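# Tuck a cable loop into the manager and reclip its cover

## Task

The cable manager carries two cables, and its cover was latched closed while a loop of one cable stayed outside, lying over the upper fingers. Swing the cover down, tuck that loop into the manager in the gap between the upper and lower rows of fingers, then close the cover with both cables inside so that it latches at both ends.

## Robot and tools

Robot: two six-joint arms, left_arm and right_arm, each with a two-finger parallel gripper (85 mm maximum opening) and a wrist camera. The left base sits near (+0.042, +0.425, +0.043) m and the right near (+0.048, -0.340, +0.043) m. A camera stand is behind them.

Frame: all poses, velocities and targets use the scene frame. Its origin is at table height, halfway between the nominal bases. +x points out over the table, +y toward the left arm, +z up. Image left and right do not match arm names. Each gripper's fingers point along its own +z and open and close along its own y. end_effector_position is the point between the closed pads; closed fingertips reach about 19 mm past it. A block sticks out about 10 cm toward the gripper's +x. Printed poses can be off by a few cm.

The 18-number row: execute_actions and move both use it. Every number is in [-1, 1]. The first nine are left_arm: dx, dy, dz, rx, ry, rz, then gripper position, force_limit, speed. The last nine are the same for right_arm. Always send all 18, even for one arm. dx..rz are offsets, not poses. They count from that arm's Hand target when the action or move starts, along the scene axes. 1.0 equals 0.6 m of travel or 180 degrees of turn. rx, ry, rz form one rotation vector about the Hand target's position. Sending six zeros re-commands the present Hand target. Orientation commands are clipped to 32 degrees from the measured orientation at each step.

Gripper numbers are absolute settings. position: +1 fully open, about -0.8 pads touch, -1 closes until blocked. force_limit and speed (both start at +1) set grip strength and closing rate (about 20, 85, 150 mm/s at -1, 0, +1). A slow close at force_limit -1 holds gently, around 30 N per pad. To keep a gripper unchanged, resend its last three numbers; 0 is itself a command. A new force_limit or speed only takes effect with a position change of at least 0.01.

execute_actions(actions, cameras): actions is a list of actions. Each action is up to 15 rows at 1/30 s per step; a short list repeats its last row to fill 15 steps. Every row counts from the action's start pose, not the previous row. Repeating an action moves the arm again. An empty list returns images and the full state.

move(target, speed, blend, stop_force, zero, blocking, cameras): a straight-line path toward one row, or a list of up to 15 rows, all counted from the same starting Hand targets. speed is in m/s, 0.002 to 3.6, default 0.25 (turns up to twice that in rad/s). blend is in m for rounding corners in a list. stop_force is in N, 3 to 120, shared by both arms; an arm's path ends when its wrist senses that much push against its motion. Do not rely on it while the gripper turns, and leave it out when pulling away from something being pressed. zero (default true) re-zeroes the force before the move. blocking=false returns early and cannot be combined with stop_force. Paths do not avoid obstacles or the other arm. Keep paths away from an arm's own base. Moves end after 10 s at most.

wait(seconds 0 to 10), stop() to brake a running move, zoom_image(camera, region [x0,y0,x1,y1] pixels, at most 504 square) on the newest image, zero_wrist_force(arm), read_manual(section), and finished_scene(scene) which ends the scene irreversibly. Cameras: cam_head_left, cam_head_right, cam_low, cam_left_wrist, cam_right_wrist, each 672x504.

Results: Hand target is the last commanded pose; the gripper may rest short of it. Send the gap as an offset if needed. object_status: 0 moving, 1 blocked while opening, 2 blocked while closing (a grip), 3 reached the requested position. position_measured is in counts: 3 open, 230 pads meet. Wrist force and torque are in the gripper's own axes; push from a surface reads as force into the arm. A move adds a move: line (done, off_target, moving, held, fault) plus limits such as paced or held. Joint torque readings include the arm's own weight. MOTOR HOT warns before an over-temperature stop.

Avoid: an arm stops for 10 s if a joint's contact torque passes its limit (wrists 25.2 N m) or outside force reaches roughly 150 N. The arms are stiff, so aiming even slightly past a firm contact can trip this. Approach slowly, use stop_force, and back off by commanding the target past the gripper. Do not let the arms or grippers press each other; the clearance check does not always prevent it. Avoid slams, hard pushes, dropping parts, releasing moving parts, hard grips on parts still resting on something, and long stretched or loaded holds that heat the motors. Time spent thinking lets the scene run on.

Each tool is called as name(argument=value, ...), one argument or row to a line, values as JSON.

## Session

execute_actions(
  actions=[],
)

Scene clock: 0.00 s.
left_arm: end_effector_position=(+0.1803, +0.1653, +0.1894) position_measured=3 object_status=3 end_effector_quat_wxyz=(-0.223, +0.724, +0.631, +0.166) | right_arm: end_effector_position=(+0.9279, -0.5617, +0.2847) position_measured=3 object_status=3 end_effector_quat_wxyz=(-0.464, +0.747, -0.051, +0.473)
Joint positions: left_arm=[-1.512 -1.656 2.101 -1.453 -1.591 0.181] | right_arm=[2.814 -2.739 -0.802 0.158 2.61 -2.507]
Joint velocities: within noise
Joint torques (N m): no reading
Wrist force (N): no reading
Wrist torque (N m): no reading
Wrist force, peak (N): no reading
Hand target: left_arm +0.1803, +0.1653, +0.1894; -0.223, +0.724, +0.631, +0.166 | right_arm +0.9279, -0.5617, +0.2847; -0.464, +0.747, -0.051, +0.473
Tool commands: left_gripper/position=+1.0 left_gripper/force_limit=+1.0 left_gripper/speed=+1.0 right_gripper/position=+1.0 right_gripper/force_limit=+1.0 right_gripper/speed=+1.0

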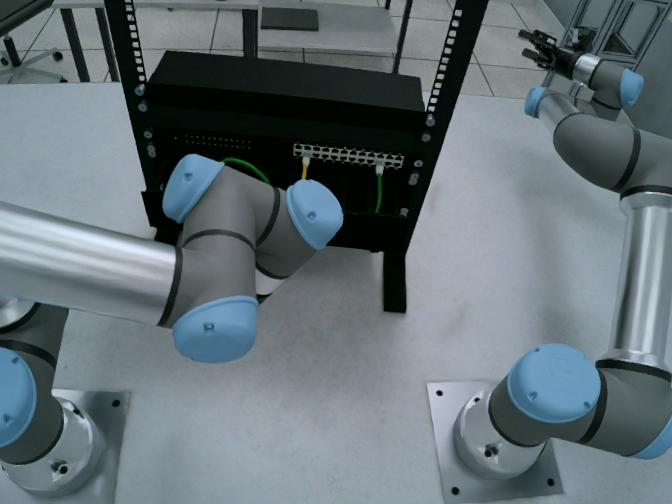

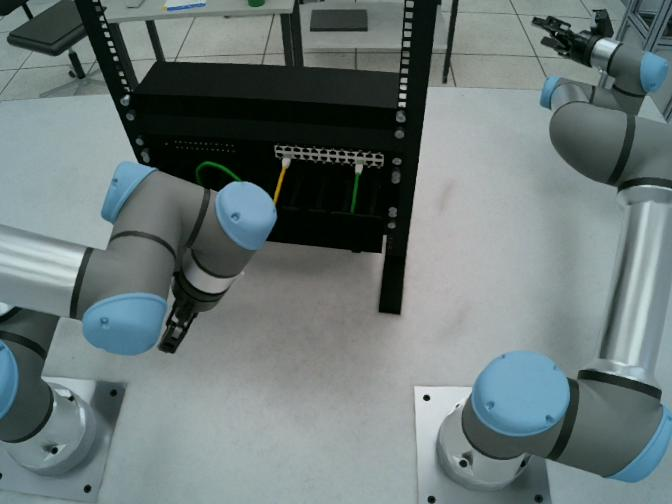

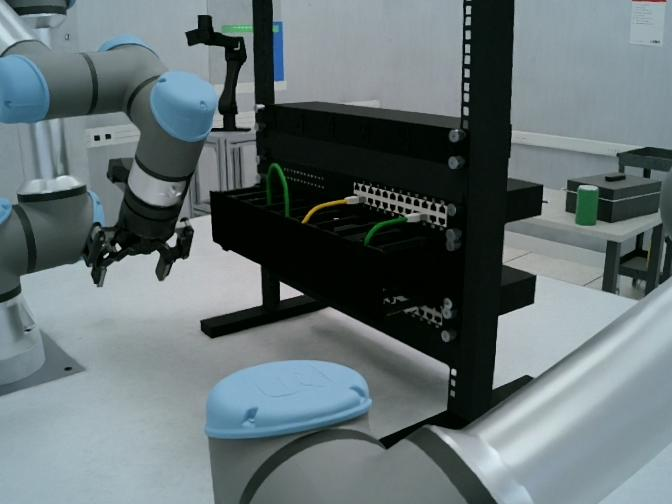

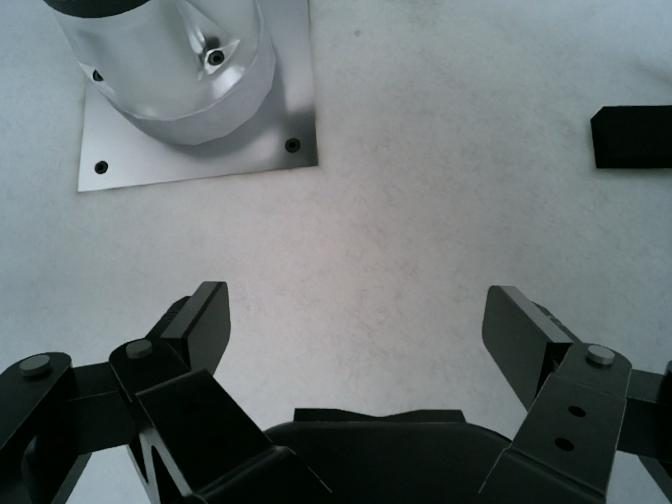

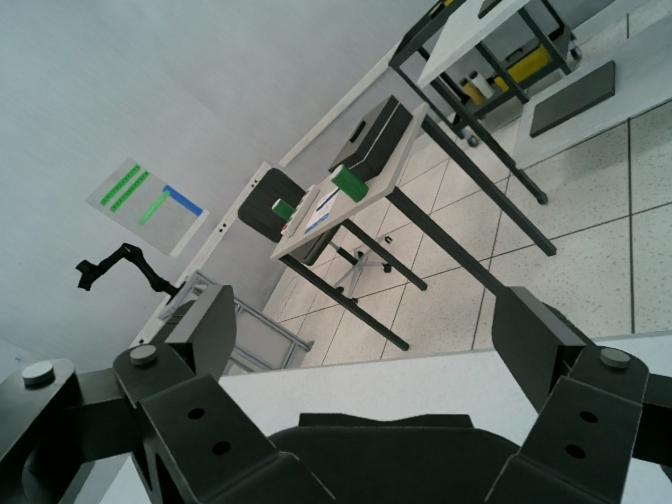

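zoom_image(
  camera="cam_low",
  region=[200, 100, 520, 340],
)

zoom_image(
  camera="cam_head_left",
  region=[120, 80, 460, 320],
)

zoom_image(
  camera="cam_head_right",
  region=[100, 80, 440, 320],
)

Scaled by 1.575 from the camera's 672x504 image, which has a finer 960x720 frame.

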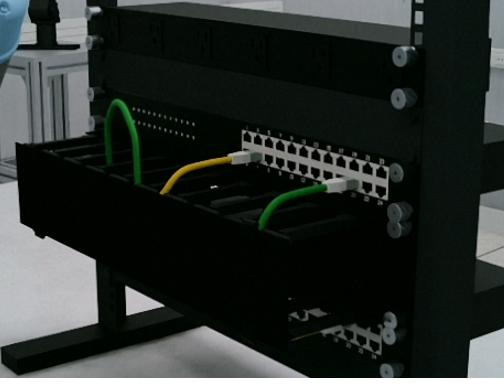

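Scaled by 1.482 from the camera's 672x504 image, which has a finer 960x720 frame.

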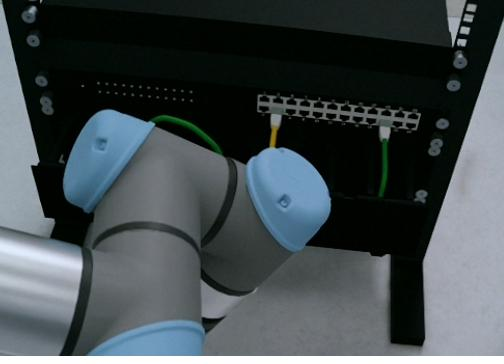

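Scaled by 1.482 from the camera's 672x504 image, which has a finer 960x720 frame.

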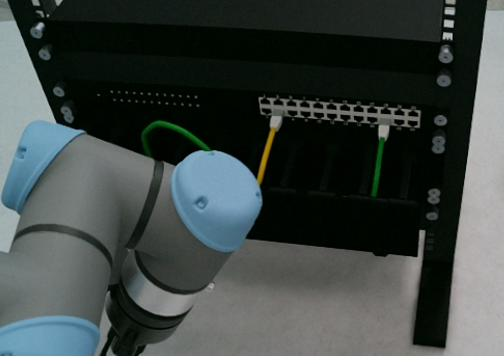

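move(
  target=[0.09, -0.12, 0.33, 0.21, -0.288, -0.44, 1, 1, 1, 0,0,0,0,0,0,1,1,1],
  speed=0.3,
  cameras=["all"],
)

Scene clock: 77.77 s.
left_arm: end_effector_position=(+0.2343, +0.0933, +0.3874) position_measured=3 object_status=3 end_effector_quat_wxyz=(+0.001, +0.707, +0.000, +0.707) | right_arm: end_effector_position=(+0.9279, -0.5617, +0.2847) position_measured=3 object_status=3 end_effector_quat_wxyz=(-0.464, +0.747, -0.051, +0.473)
Joint positions: left_arm=[-2.148 -1.703 2.065 -0.364 -0.598 0] | right_arm=[2.814 -2.739 -0.802 0.158 2.61 -2.507]
Joint torques (N m): left_arm=[-12.52 -20.5 -11.07 2.53 1.39 -1.52] | right_arm=[0.26 66.56 22.58 1.9 0.52 -0.11]
Wrist force (N): left_arm=[1.1 0.0 -2.4] | right_arm=[0.1 0.1 0.2]
Wrist torque (N m): left_arm=[0.19 -0.53 -0.04] | right_arm=[0.02 -0.02 0.00]
Wrist force, peak (N): left_arm=[1.0 -0.2 -2.6] | right_arm=[0.5 0.2 0.4]
Hand target: left_arm +0.2343, +0.0933, +0.3874; +0.001, +0.707, +0.000, +0.707 | right_arm +0.9279, -0.5617, +0.2847; -0.464, +0.747, -0.051, +0.473
Off the commanded pose: left_arm 0.000 m, 0 deg | right_arm 0.000 m, 0 deg.
move: done

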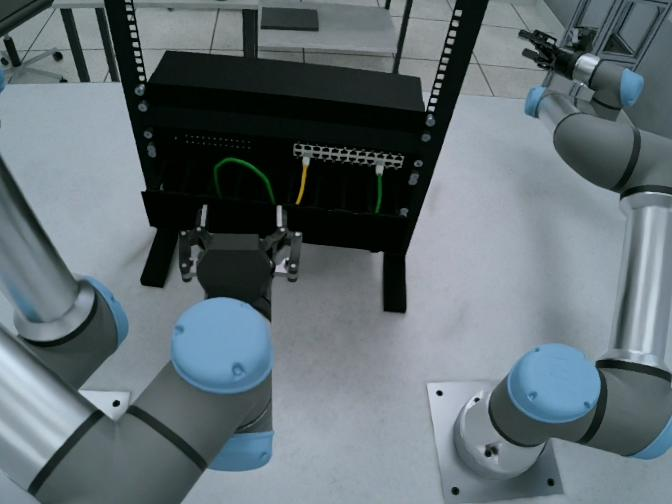

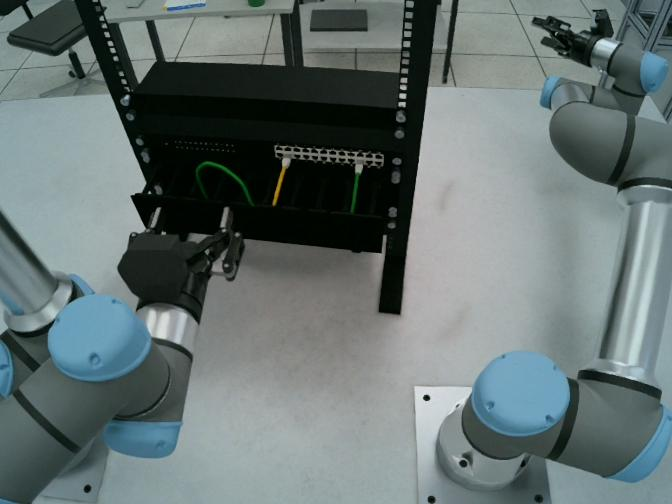

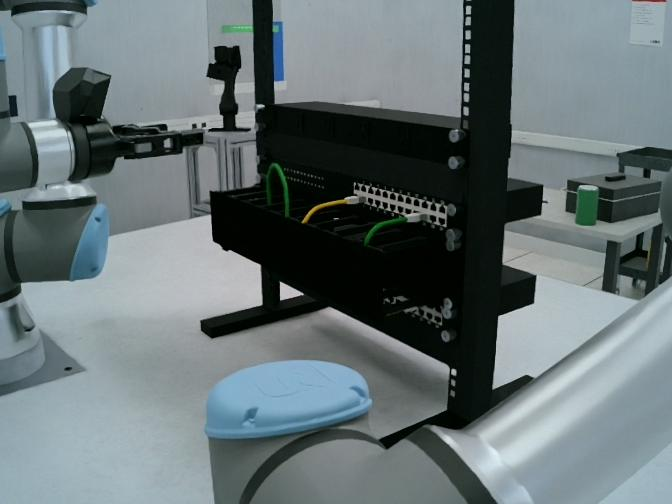

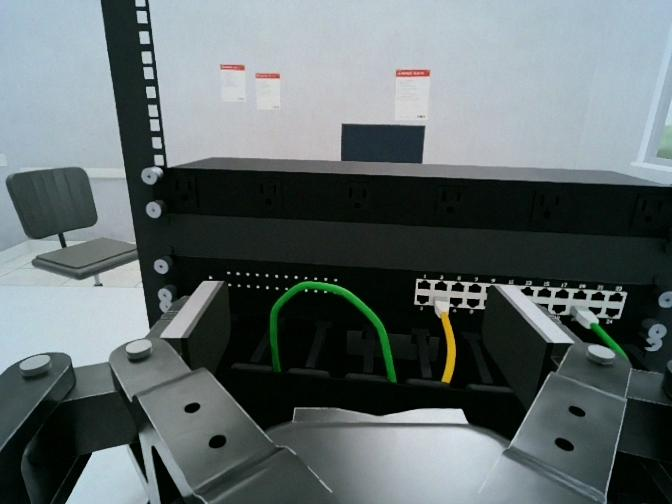

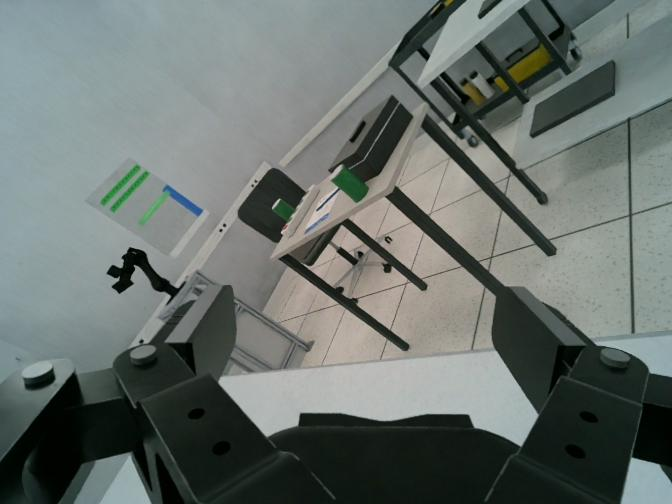

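zoom_image(
  camera="cam_left_wrist",
  region=[200, 260, 500, 420],
)

zoom_image(
  camera="cam_head_left",
  region=[120, 120, 440, 320],
)

zoom_image(
  camera="cam_head_right",
  region=[120, 120, 420, 320],
)

zoom_image(
  camera="cam_low",
  region=[200, 140, 360, 260],
)

zoom_image(
  camera="cam_low",
  region=[320, 180, 480, 360],
)

Scaled by 1.680 from the camera's 672x504 image, which has a finer 960x720 frame.

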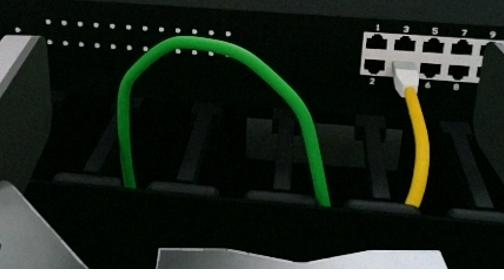

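Scaled by 1.575 from the camera's 672x504 image, which has a finer 960x720 frame.

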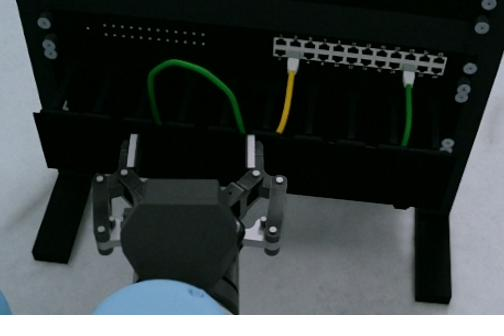

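Scaled by 1.680 from the camera's 672x504 image, which has a finer 960x720 frame.

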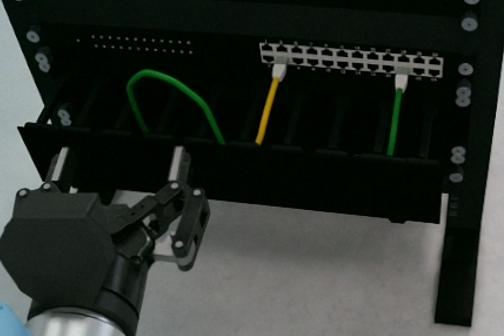

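Scaled by 3.150 from the camera's 672x504 image, which has a finer 960x720 frame.

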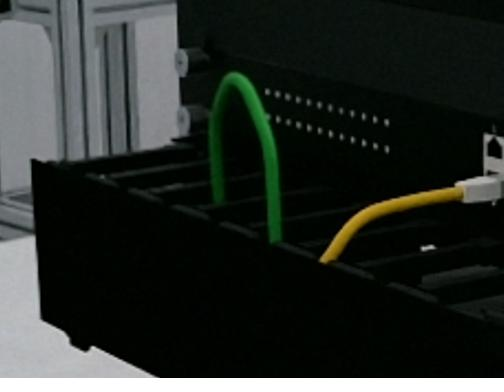

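Scaled by 2.800 from the camera's 672x504 image, which has a finer 960x720 frame.

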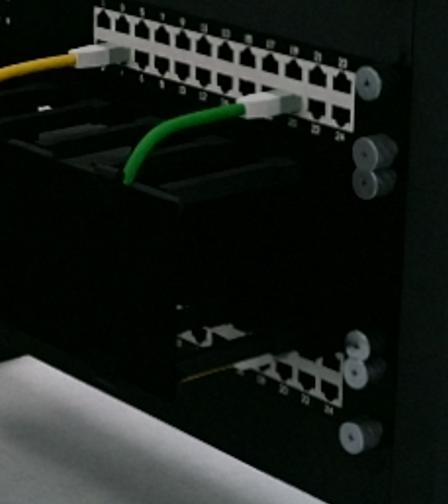

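move(
  target=[0.08, 0, 0.15, 0, 0.2222, 0, 1, 1, 1, 0,0,0,0,0,0,1,1,1],
  speed=0.25,
  cameras=["cam_left_wrist", "cam_low"],
)

Scene clock: 113.63 s.
left_arm: end_effector_position=(+0.2823, +0.0933, +0.4774) position_measured=3 object_status=3 end_effector_quat_wxyz=(+0.000, +0.906, +0.001, +0.422) | right_arm: end_effector_position=(+0.9279, -0.5617, +0.2847) position_measured=3 object_status=3 end_effector_quat_wxyz=(-0.464, +0.747, -0.051, +0.473)
Joint positions: left_arm=[-1.83 -1.986 1.781 -1.048 -0.744 1.15] | right_arm=[2.814 -2.739 -0.802 0.158 2.61 -2.507]
Joint torques (N m): left_arm=[10.09 0.73 -34.02 -3.36 0.06 1.4] | right_arm=[-0.42 67.05 22.29 1.93 0.55 0.1]
Wrist force (N): left_arm=[0.4 -0.5 -0.6] | right_arm=[0.2 -0.2 0.1]
Wrist torque (N m): left_arm=[0.00 -0.18 -0.05] | right_arm=[-0.04 -0.03 0.00]
Wrist force, peak (N): left_arm=[1.2 0.0 -2.7] | right_arm=[-0.1 0.2 0.6]
Hand target: left_arm +0.2823, +0.0933, +0.4774; +0.000, +0.906, +0.001, +0.422 | right_arm +0.9279, -0.5617, +0.2847; -0.464, +0.747, -0.051, +0.473
Off the commanded pose: left_arm 0.000 m, 0 deg | right_arm 0.000 m, 0 deg.
move: done
Images, in order (width x height): cam_low 672x504, cam_left_wrist 672x504.

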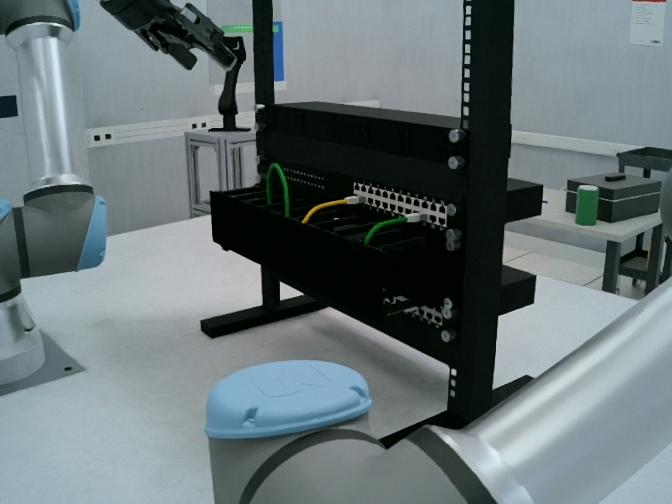

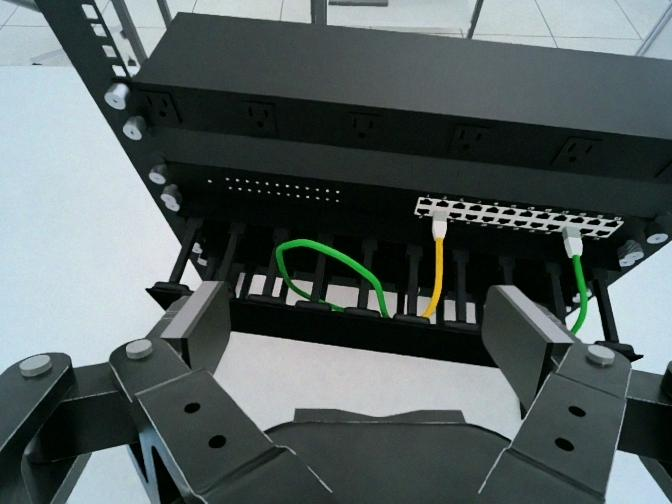

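zoom_image(
  camera="cam_left_wrist",
  region=[130, 190, 400, 390],
)

zoom_image(
  camera="cam_left_wrist",
  region=[370, 190, 660, 390],
)

Scaled by 1.867 from the camera's 672x504 image, which has a finer 960x720 frame.

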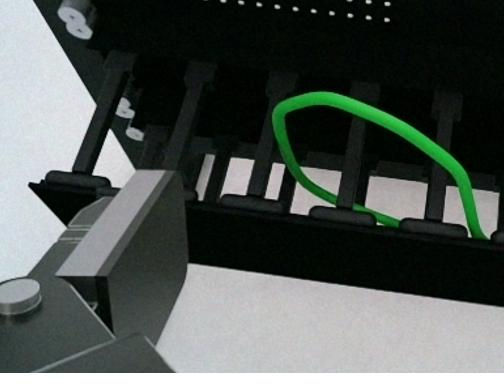

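Scaled by 1.738 from the camera's 672x504 image, which has a finer 960x720 frame.

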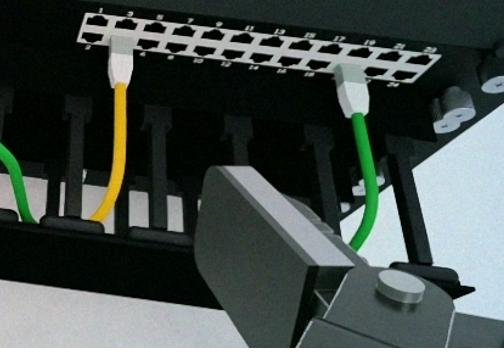

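move(
  target=[0.0845, 0.246, -0.2935, 0, -0.0556, 0, 1, 1, 1, 0,0,0,0,0,0,1,1,1],
  speed=0.25,
  cameras=["cam_left_wrist", "cam_head_right"],
)

Scene clock: 274.83 s.
left_arm: end_effector_position=(+0.3330, +0.2408, +0.3013) position_measured=3 object_status=3 end_effector_quat_wxyz=(+0.000, +0.866, +0.001, +0.500) | right_arm: end_effector_position=(+0.9279, -0.5617, +0.2847) position_measured=3 object_status=3 end_effector_quat_wxyz=(-0.464, +0.747, -0.051, +0.473)
Joint positions: left_arm=[-1.94 -2.463 2.43 -0.957 -0.642 0.882] | right_arm=[2.814 -2.739 -0.802 0.158 2.61 -2.507]
Joint torques (N m): left_arm=[-13 4.17 -16.34 -0.22 2.39 -1.65] | right_arm=[-1.02 66.93 21.61 1.88 0.42 0.06]
Wrist force (N): left_arm=[0.3 -0.1 -1.1] | right_arm=[0.2 0.3 0.2]
Wrist torque (N m): left_arm=[0.08 -0.24 0.01] | right_arm=[0.05 -0.03 -0.01]
Wrist force, peak (N): left_arm=[1.4 0.7 -1.9] | right_arm=[0.4 0.3 0.5]
Hand target: left_arm +0.3330, +0.2409, +0.3013; +0.000, +0.866, +0.001, +0.500 | right_arm +0.9279, -0.5617, +0.2847; -0.464, +0.747, -0.051, +0.473
Off the commanded pose: left_arm 0.000 m, 0 deg | right_arm 0.000 m, 0 deg.
move: done
Images, in order (width x height): cam_head_right 672x504, cam_left_wrist 672x504.

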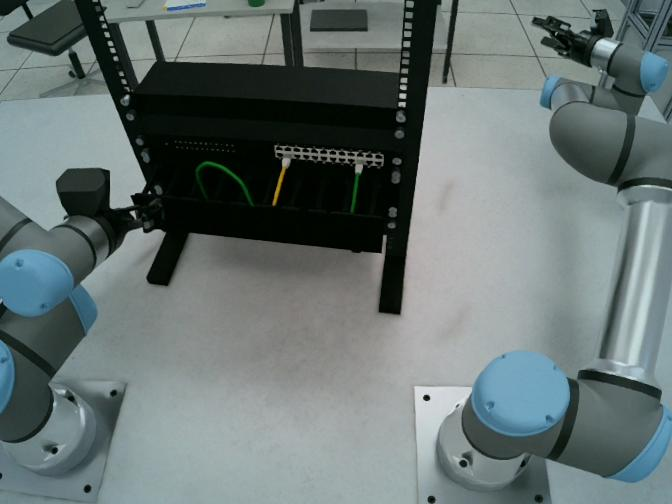

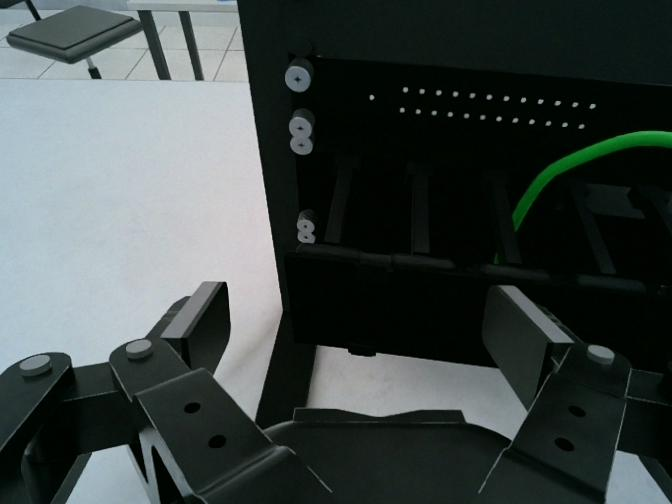

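zoom_image(
  camera="cam_left_wrist",
  region=[270, 220, 500, 370],
)

zoom_image(
  camera="cam_left_wrist",
  region=[470, 120, 672, 300],
)

Scaled by 2.191 from the camera's 672x504 image, which has a finer 960x720 frame.

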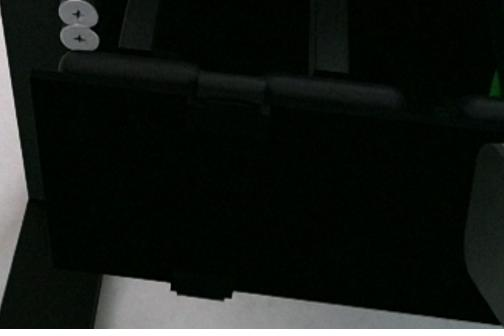

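Scaled by 2.495 from the camera's 672x504 image, which has a finer 960x720 frame.

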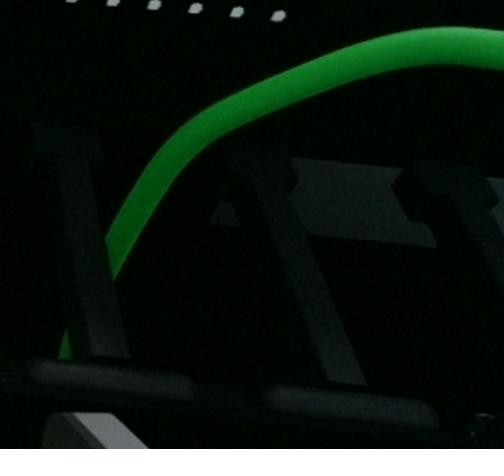

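zoom_image(
  camera="cam_left_wrist",
  region=[320, 235, 420, 310],
)

zoom_image(
  camera="cam_left_wrist",
  region=[330, 320, 410, 380],
)

Scaled by 5.040 from the camera's 672x504 image, which has a finer 960x720 frame.

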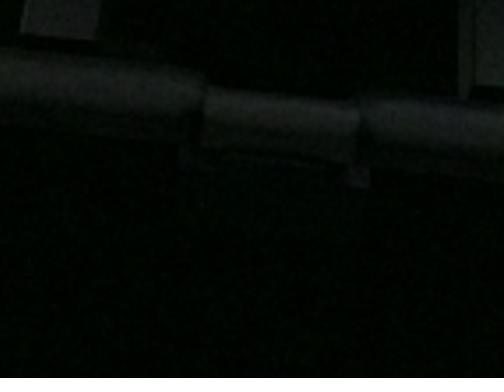

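Scaled by 6.300 from the camera's 672x504 image, which has a finer 960x720 frame.

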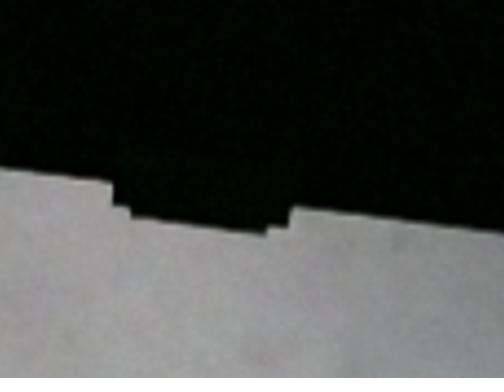

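move(
  target=[0.0317, -0.05, 0.02, 0, 0.2222, 0, 1, 1, 1, 0,0,0,0,0,0,1,1,1],
  speed=0.25,
  cameras=["cam_left_wrist"],
)

Scene clock: 296.20 s.
left_arm: end_effector_position=(+0.3520, +0.2109, +0.3133) position_measured=3 object_status=3 end_effector_quat_wxyz=(+0.000, +0.985, +0.001, +0.174) | right_arm: end_effector_position=(+0.9279, -0.5617, +0.2847) position_measured=3 object_status=3 end_effector_quat_wxyz=(-0.464, +0.747, -0.051, +0.473)
Joint positions: left_arm=[-1.194 -2.092 2.172 -1.777 -1.245 1.946] | right_arm=[2.814 -2.739 -0.802 0.158 2.61 -2.507]
Joint torques (N m): left_arm=[9.86 2.29 -35.38 -1.71 -0.83 1.28] | right_arm=[-0.58 66.85 23.13 2.19 0.55 0.08]
Wrist force (N): left_arm=[-0.3 -0.2 0.5] | right_arm=[0.2 0.0 0.2]
Wrist torque (N m): left_arm=[-0.02 0.12 0.03] | right_arm=[-0.01 -0.03 0.01]
Wrist force, peak (N): left_arm=[0.5 -0.4 -1.3] | right_arm=[0.1 -0.2 0.5]
Hand target: left_arm +0.3520, +0.2109, +0.3133; +0.000, +0.985, +0.001, +0.173 | right_arm +0.9279, -0.5617, +0.2847; -0.464, +0.747, -0.051, +0.473
Off the commanded pose: left_arm 0.000 m, 0 deg | right_arm 0.000 m, 0 deg.
move: done
Images, in order (width x height): cam_left_wrist 672x504.

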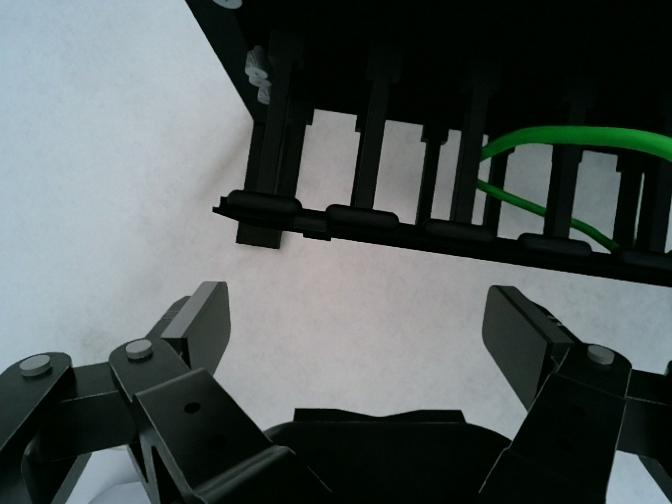

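zoom_image(
  camera="cam_left_wrist",
  region=[200, 150, 420, 270],
)

zoom_image(
  camera="cam_left_wrist",
  region=[410, 80, 672, 290],
)

Scaled by 2.291 from the camera's 672x504 image, which has a finer 960x720 frame.

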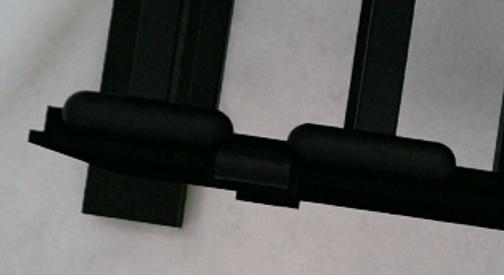

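Scaled by 1.924 from the camera's 672x504 image, which has a finer 960x720 frame.

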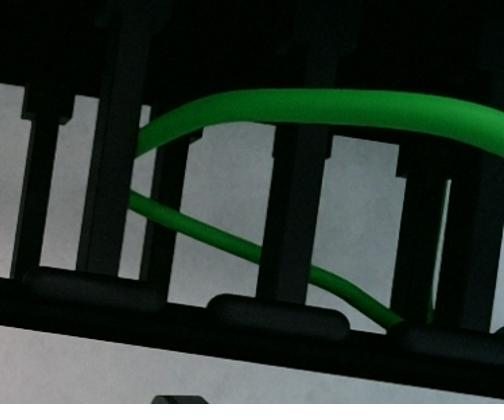

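move(
  target=[
    [-0.12, 0.148, 0.178, -0.3277, -0.2849, -0.4685, 1, 1, 1, 0,0,0,0,0,0,1,1,1],
    [0.0733, 0.2202, -0.1105, -0.3277, -0.2849, -0.4685, 1, 1, 1, 0,0,0,0,0,0,1,1,1],
  ],
  speed=0.3,
  blend=[0.03, 0],
  cameras=["cam_left_wrist","cam_head_left"],
)

Scene clock: 370.13 s.
left_arm: end_effector_position=(+0.3384, +0.3218, +0.3296) position_measured=3 object_status=3 end_effector_quat_wxyz=(+0.516, +0.484, -0.474, +0.523) | right_arm: end_effector_position=(+0.9279, -0.5617, +0.2847) position_measured=3 object_status=3 end_effector_quat_wxyz=(-0.464, +0.747, -0.051, +0.473)
Joint positions: left_arm=[0.086 -1.397 2.598 -3.306 -3.236 4.172] | right_arm=[2.814 -2.739 -0.802 0.158 2.61 -2.507]
Joint torques (N m): left_arm=[-13.04 -24.38 -1.08 -0.81 -0.39 1.65] | right_arm=[0.54 65.99 23.38 2.41 0.37 -0.05]
Wrist force (N): left_arm=[0.8 0.0 -2.5] | right_arm=[0.1 -0.2 0.3]
Wrist torque (N m): left_arm=[0.23 -0.51 -0.11] | right_arm=[-0.03 -0.01 0.00]
Wrist force, peak (N): left_arm=[-9.7 -3.3 -3.4] | right_arm=[-0.1 -0.4 0.6]
Hand target: left_arm +0.3384, +0.3218, +0.3296; +0.516, +0.484, -0.474, +0.523 (not the last commanded pose) | right_arm +0.9279, -0.5617, +0.2847; -0.464, +0.747, -0.051, +0.473
Off the commanded pose: left_arm 0.103 m, 10 deg | right_arm 0.000 m, 0 deg.
led back after a hold (left arm): the arm was led back toward your command in small steps, so it may still be short of it.
move: held (left_arm; a check stopped the path); path passed 1 of 2 targets; limits=held
pose unreachable (left arm): on one or more control steps of this call, first in action 0 (counted from 0), this arm could not follow its commanded pose, so it was not sent that pose on those steps. It may still have moved: this result reports where it is.
cause: moving toward the commanded pose would bring two parts of the arm too close to each other (its gripper and another part of the arm, with joints 4 (wrist 1) to 6 (wrist 3) between them, 4 mm apart when it was first held).
Images, in order (width x height): cam_head_left 672x504, cam_left_wrist 672x504.

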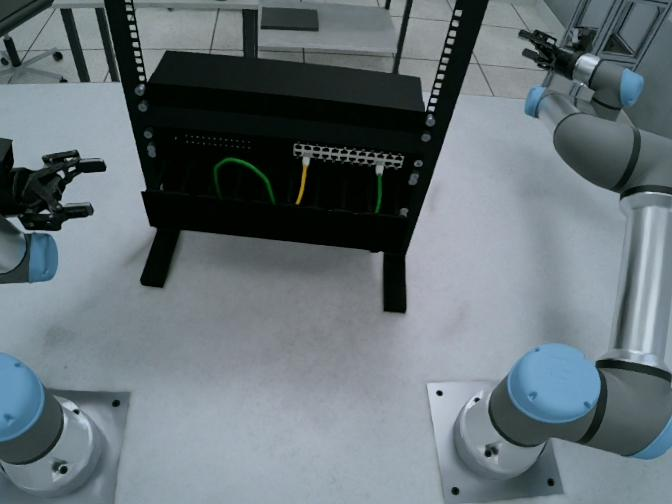

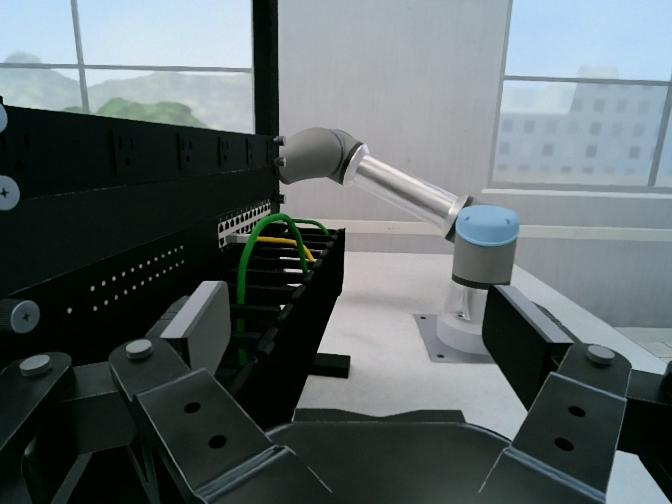

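zoom_image(
  camera="cam_left_wrist",
  region=[190, 190, 370, 430],
)

Scaled by 2.100 from the camera's 672x504 image, which has a finer 960x720 frame.

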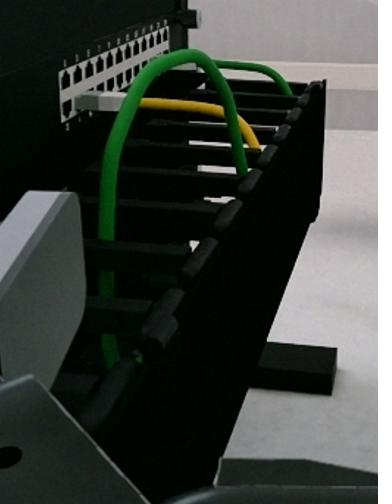

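execute_actions(
  actions=[],
)

zoom_image(
  camera="cam_low",
  region=[350, 215, 450, 320],
)

zoom_image(
  camera="cam_low",
  region=[200, 180, 300, 260],
)

Scene clock: 381.20 s.
left_arm: end_effector_position=(+0.3384, +0.3218, +0.3296) position_measured=3 object_status=3 end_effector_quat_wxyz=(+0.516, +0.484, -0.474, +0.523) | right_arm: end_effector_position=(+0.9279, -0.5617, +0.2847) position_measured=3 object_status=3 end_effector_quat_wxyz=(-0.464, +0.747, -0.051, +0.473)
Joint positions: left_arm=[0.086 -1.397 2.598 -3.306 -3.236 4.172] | right_arm=[2.814 -2.739 -0.802 0.158 2.61 -2.507]
Joint velocities: within noise
Joint torques (N m): left_arm=[-13.19 -24.23 -1.48 -0.94 -0.42 1.45] | right_arm=[-0.46 68.05 22.09 2.76 0.43 -0.18]
Wrist force (N): left_arm=[0.9 0.0 -2.4] | right_arm=[-0.1 0.2 0.3]
Wrist torque (N m): left_arm=[0.23 -0.53 -0.11] | right_arm=[0.04 0.01 0.00]
Wrist force, peak (N): left_arm=[1.1 -0.2 -3.0] | right_arm=[0.6 0.1 0.3]
Hand target: left_arm +0.3384, +0.3218, +0.3296; +0.516, +0.484, -0.474, +0.523 (not the last commanded pose) | right_arm +0.9279, -0.5617, +0.2847; -0.464, +0.747, -0.051, +0.473
Tool commands: left_gripper/position=+1.0 left_gripper/force_limit=+1.0 left_gripper/speed=+1.0 right_gripper/position=+1.0 right_gripper/force_limit=+1.0 right_gripper/speed=+1.0
Off the commanded pose: left_arm 0.103 m, 10 deg | right_arm 0.000 m, 0 deg.

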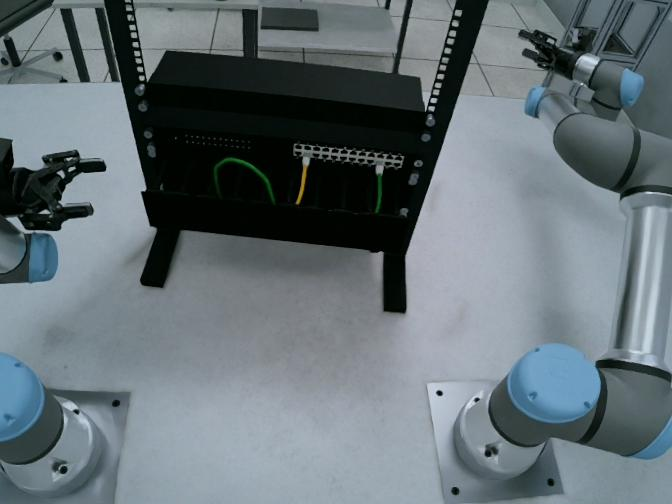

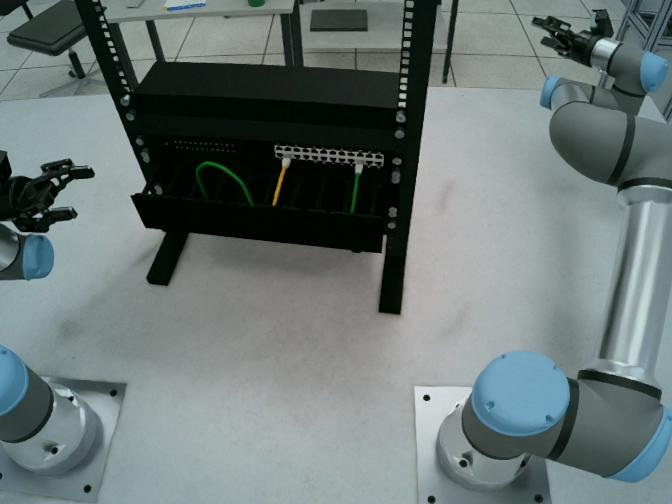

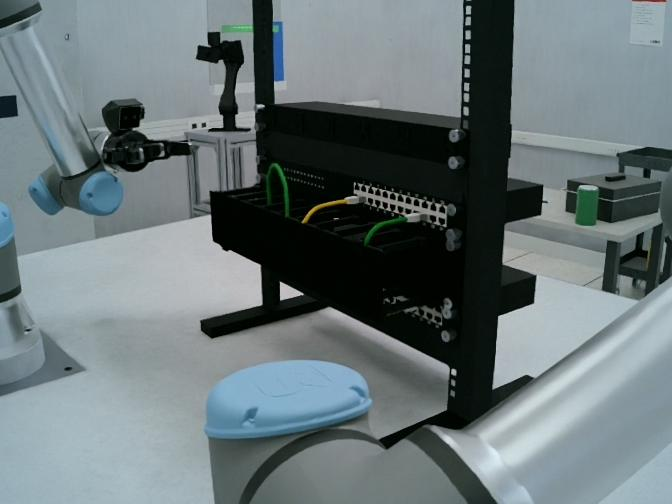

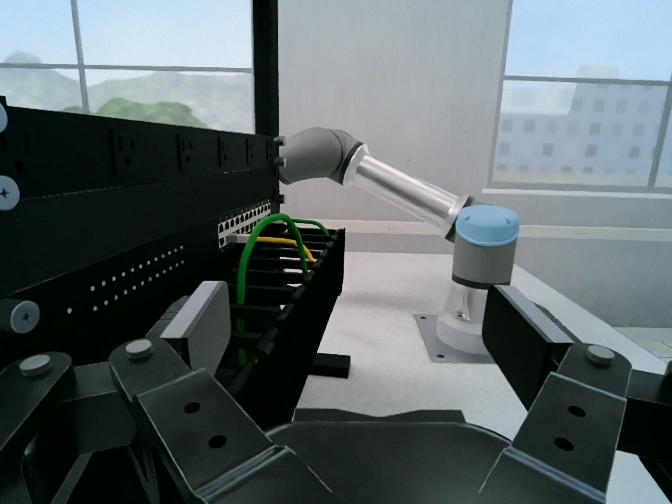

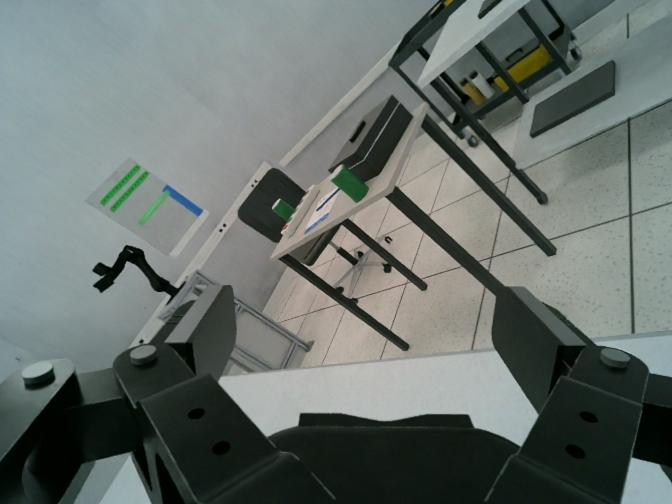

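Scaled by 4.800 from the camera's 672x504 image, which has a finer 960x720 frame.

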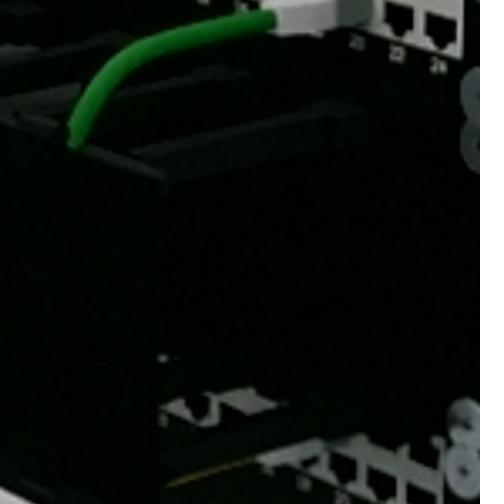

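Scaled by 5.040 from the camera's 672x504 image, which has a finer 960x720 frame.

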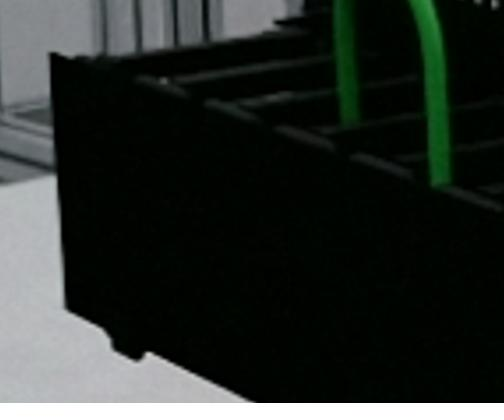

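move(
  target=[0.1213, 0.03, -0.03, 0.0562, 0.9027, 0.3764, 1, 1, 1, 0,0,0,0,0,0,1,1,1],
  speed=0.3,
  cameras=["cam_left_wrist","cam_head_left"],
)

Scene clock: 477.40 s.
left_arm: end_effector_position=(+0.4111, +0.3398, +0.3116) position_measured=3 object_status=3 end_effector_quat_wxyz=(+0.225, +0.709, +0.616, -0.258) | right_arm: end_effector_position=(+0.9279, -0.5617, +0.2847) position_measured=3 object_status=3 end_effector_quat_wxyz=(-0.464, +0.747, -0.051, +0.473)
Joint positions: left_arm=[-0.122 -1.807 2.092 -1.858 -2.27 1.567] | right_arm=[2.814 -2.739 -0.802 0.158 2.61 -2.507]
Joint torques (N m): left_arm=[9.31 -6.88 -34.59 -1.12 -2.91 -1.47] | right_arm=[0.58 68.1 21.86 2.43 0.8 -0.06]
Wrist force (N): left_arm=[-0.7 1.0 1.2] | right_arm=[0.1 -0.1 0.1]
Wrist torque (N m): left_arm=[0.21 0.41 0.24] | right_arm=[-0.02 -0.01 0.00]
Wrist force, peak (N): left_arm=[0.9 0.0 -2.8] | right_arm=[0.1 0.6 0.4]
Hand target: left_arm +0.4111, +0.3398, +0.3116; +0.225, +0.709, +0.616, -0.258 | right_arm +0.9279, -0.5617, +0.2847; -0.464, +0.747, -0.051, +0.473
Off the commanded pose: left_arm 0.000 m, 0 deg | right_arm 0.000 m, 0 deg.
move: done
Images, in order (width x height): cam_head_left 672x504, cam_left_wrist 672x504.

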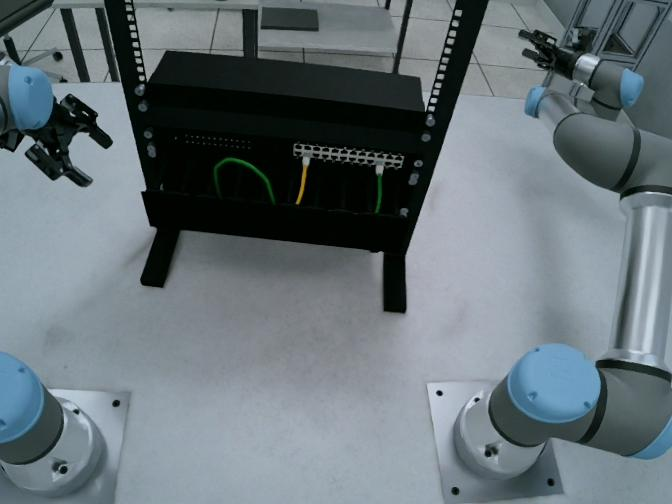

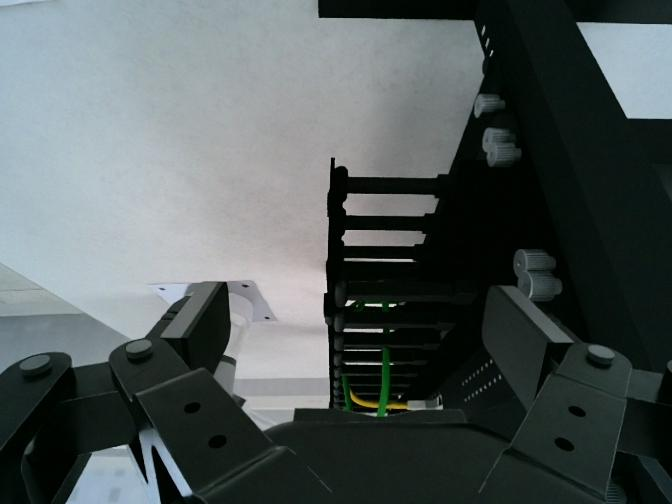

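zoom_image(
  camera="cam_left_wrist",
  region=[290, 140, 490, 330],
)

zoom_image(
  camera="cam_left_wrist",
  region=[310, 250, 460, 420],
)

Scaled by 2.520 from the camera's 672x504 image, which has a finer 960x720 frame.

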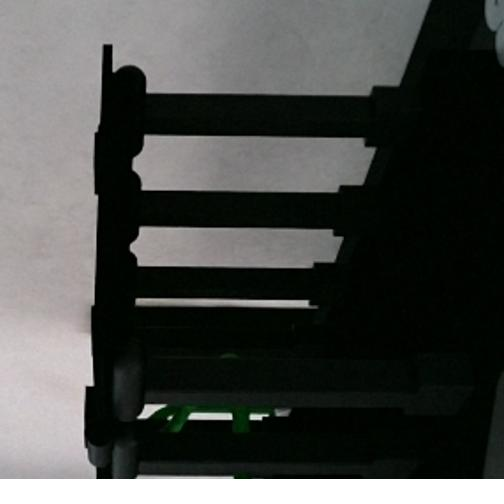

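Scaled by 2.965 from the camera's 672x504 image, which has a finer 960x720 frame.

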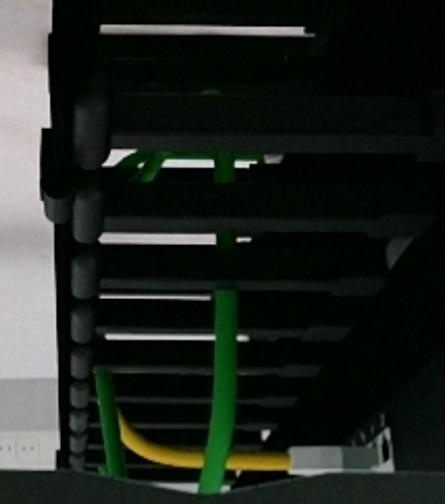

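move(
  target=[-0.0335, -0.1053, 0.014, 0.2206, -0.0306, 0, -0.2, -0.5, -0.5, 0,0,0,0,0,0,1,1,1],
  speed=0.2,
  cameras=["cam_left_wrist","cam_head_left","cam_head_right"],
)

Scene clock: 603.93 s.
left_arm: end_effector_position=(+0.3910, +0.2767, +0.3200) position_measured=154 object_status=3 end_effector_quat_wxyz=(-0.001, +0.755, +0.656, +0.000) | right_arm: end_effector_position=(+0.9279, -0.5617, +0.2847) position_measured=3 object_status=3 end_effector_quat_wxyz=(-0.464, +0.747, -0.051, +0.473)
Joint positions: left_arm=[-0.741 -1.895 1.973 -1.648 -1.571 0.949] | right_arm=[2.814 -2.739 -0.802 0.158 2.61 -2.507]
Joint torques (N m): left_arm=[-13 -4.44 -35.47 -1.21 1.61 -1.56] | right_arm=[-0.93 67.88 20.96 2.46 0.64 0.05]
Wrist force (N): left_arm=[-0.5 0.1 0.8] | right_arm=[0.1 0.1 0.0]
Wrist torque (N m): left_arm=[0.00 0.27 0.15] | right_arm=[0.01 -0.02 0.00]
Wrist force, peak (N): left_arm=[-0.8 1.2 1.8] | right_arm=[0.6 0.3 0.4]
Hand target: left_arm +0.3910, +0.2766, +0.3200; -0.001, +0.755, +0.656, +0.000 | right_arm +0.9279, -0.5617, +0.2847; -0.464, +0.747, -0.051, +0.473
Off the commanded pose: left_arm 0.000 m, 0 deg | right_arm 0.000 m, 0 deg.
move: done
Images, in order (width x height): cam_head_left 672x504, cam_head_right 672x504, cam_left_wrist 672x504.

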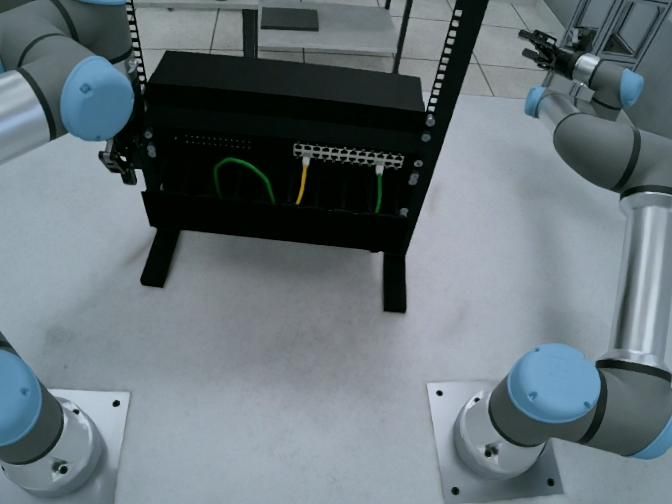

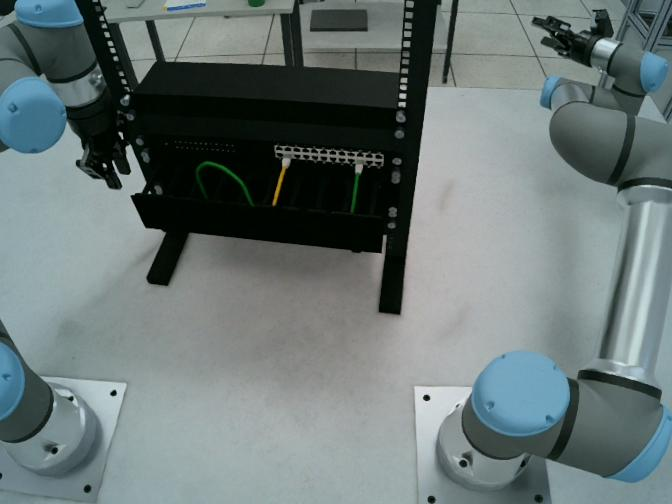

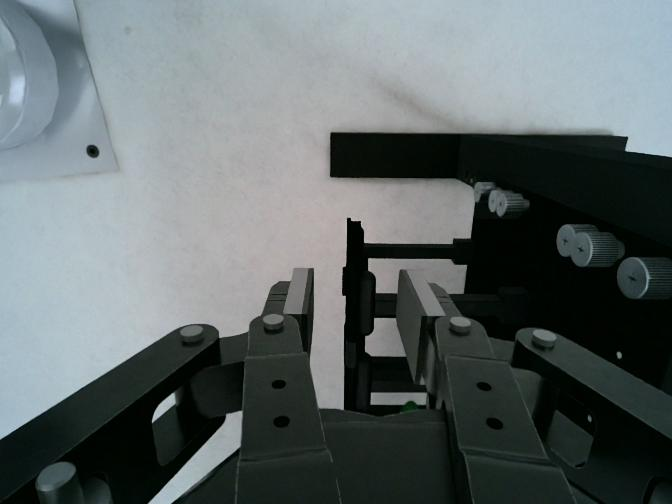

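zoom_image(
  camera="cam_left_wrist",
  region=[270, 200, 480, 420],
)

Scaled by 2.291 from the camera's 672x504 image, which has a finer 960x720 frame.

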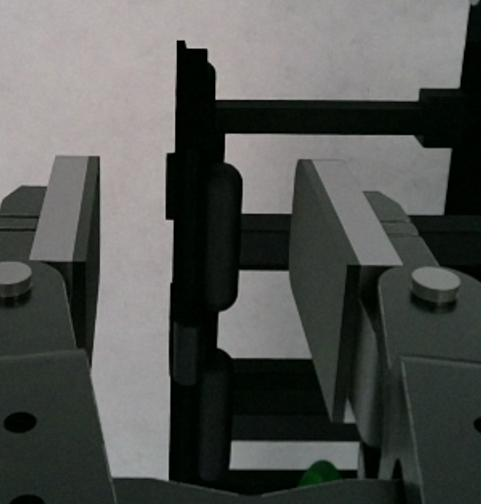

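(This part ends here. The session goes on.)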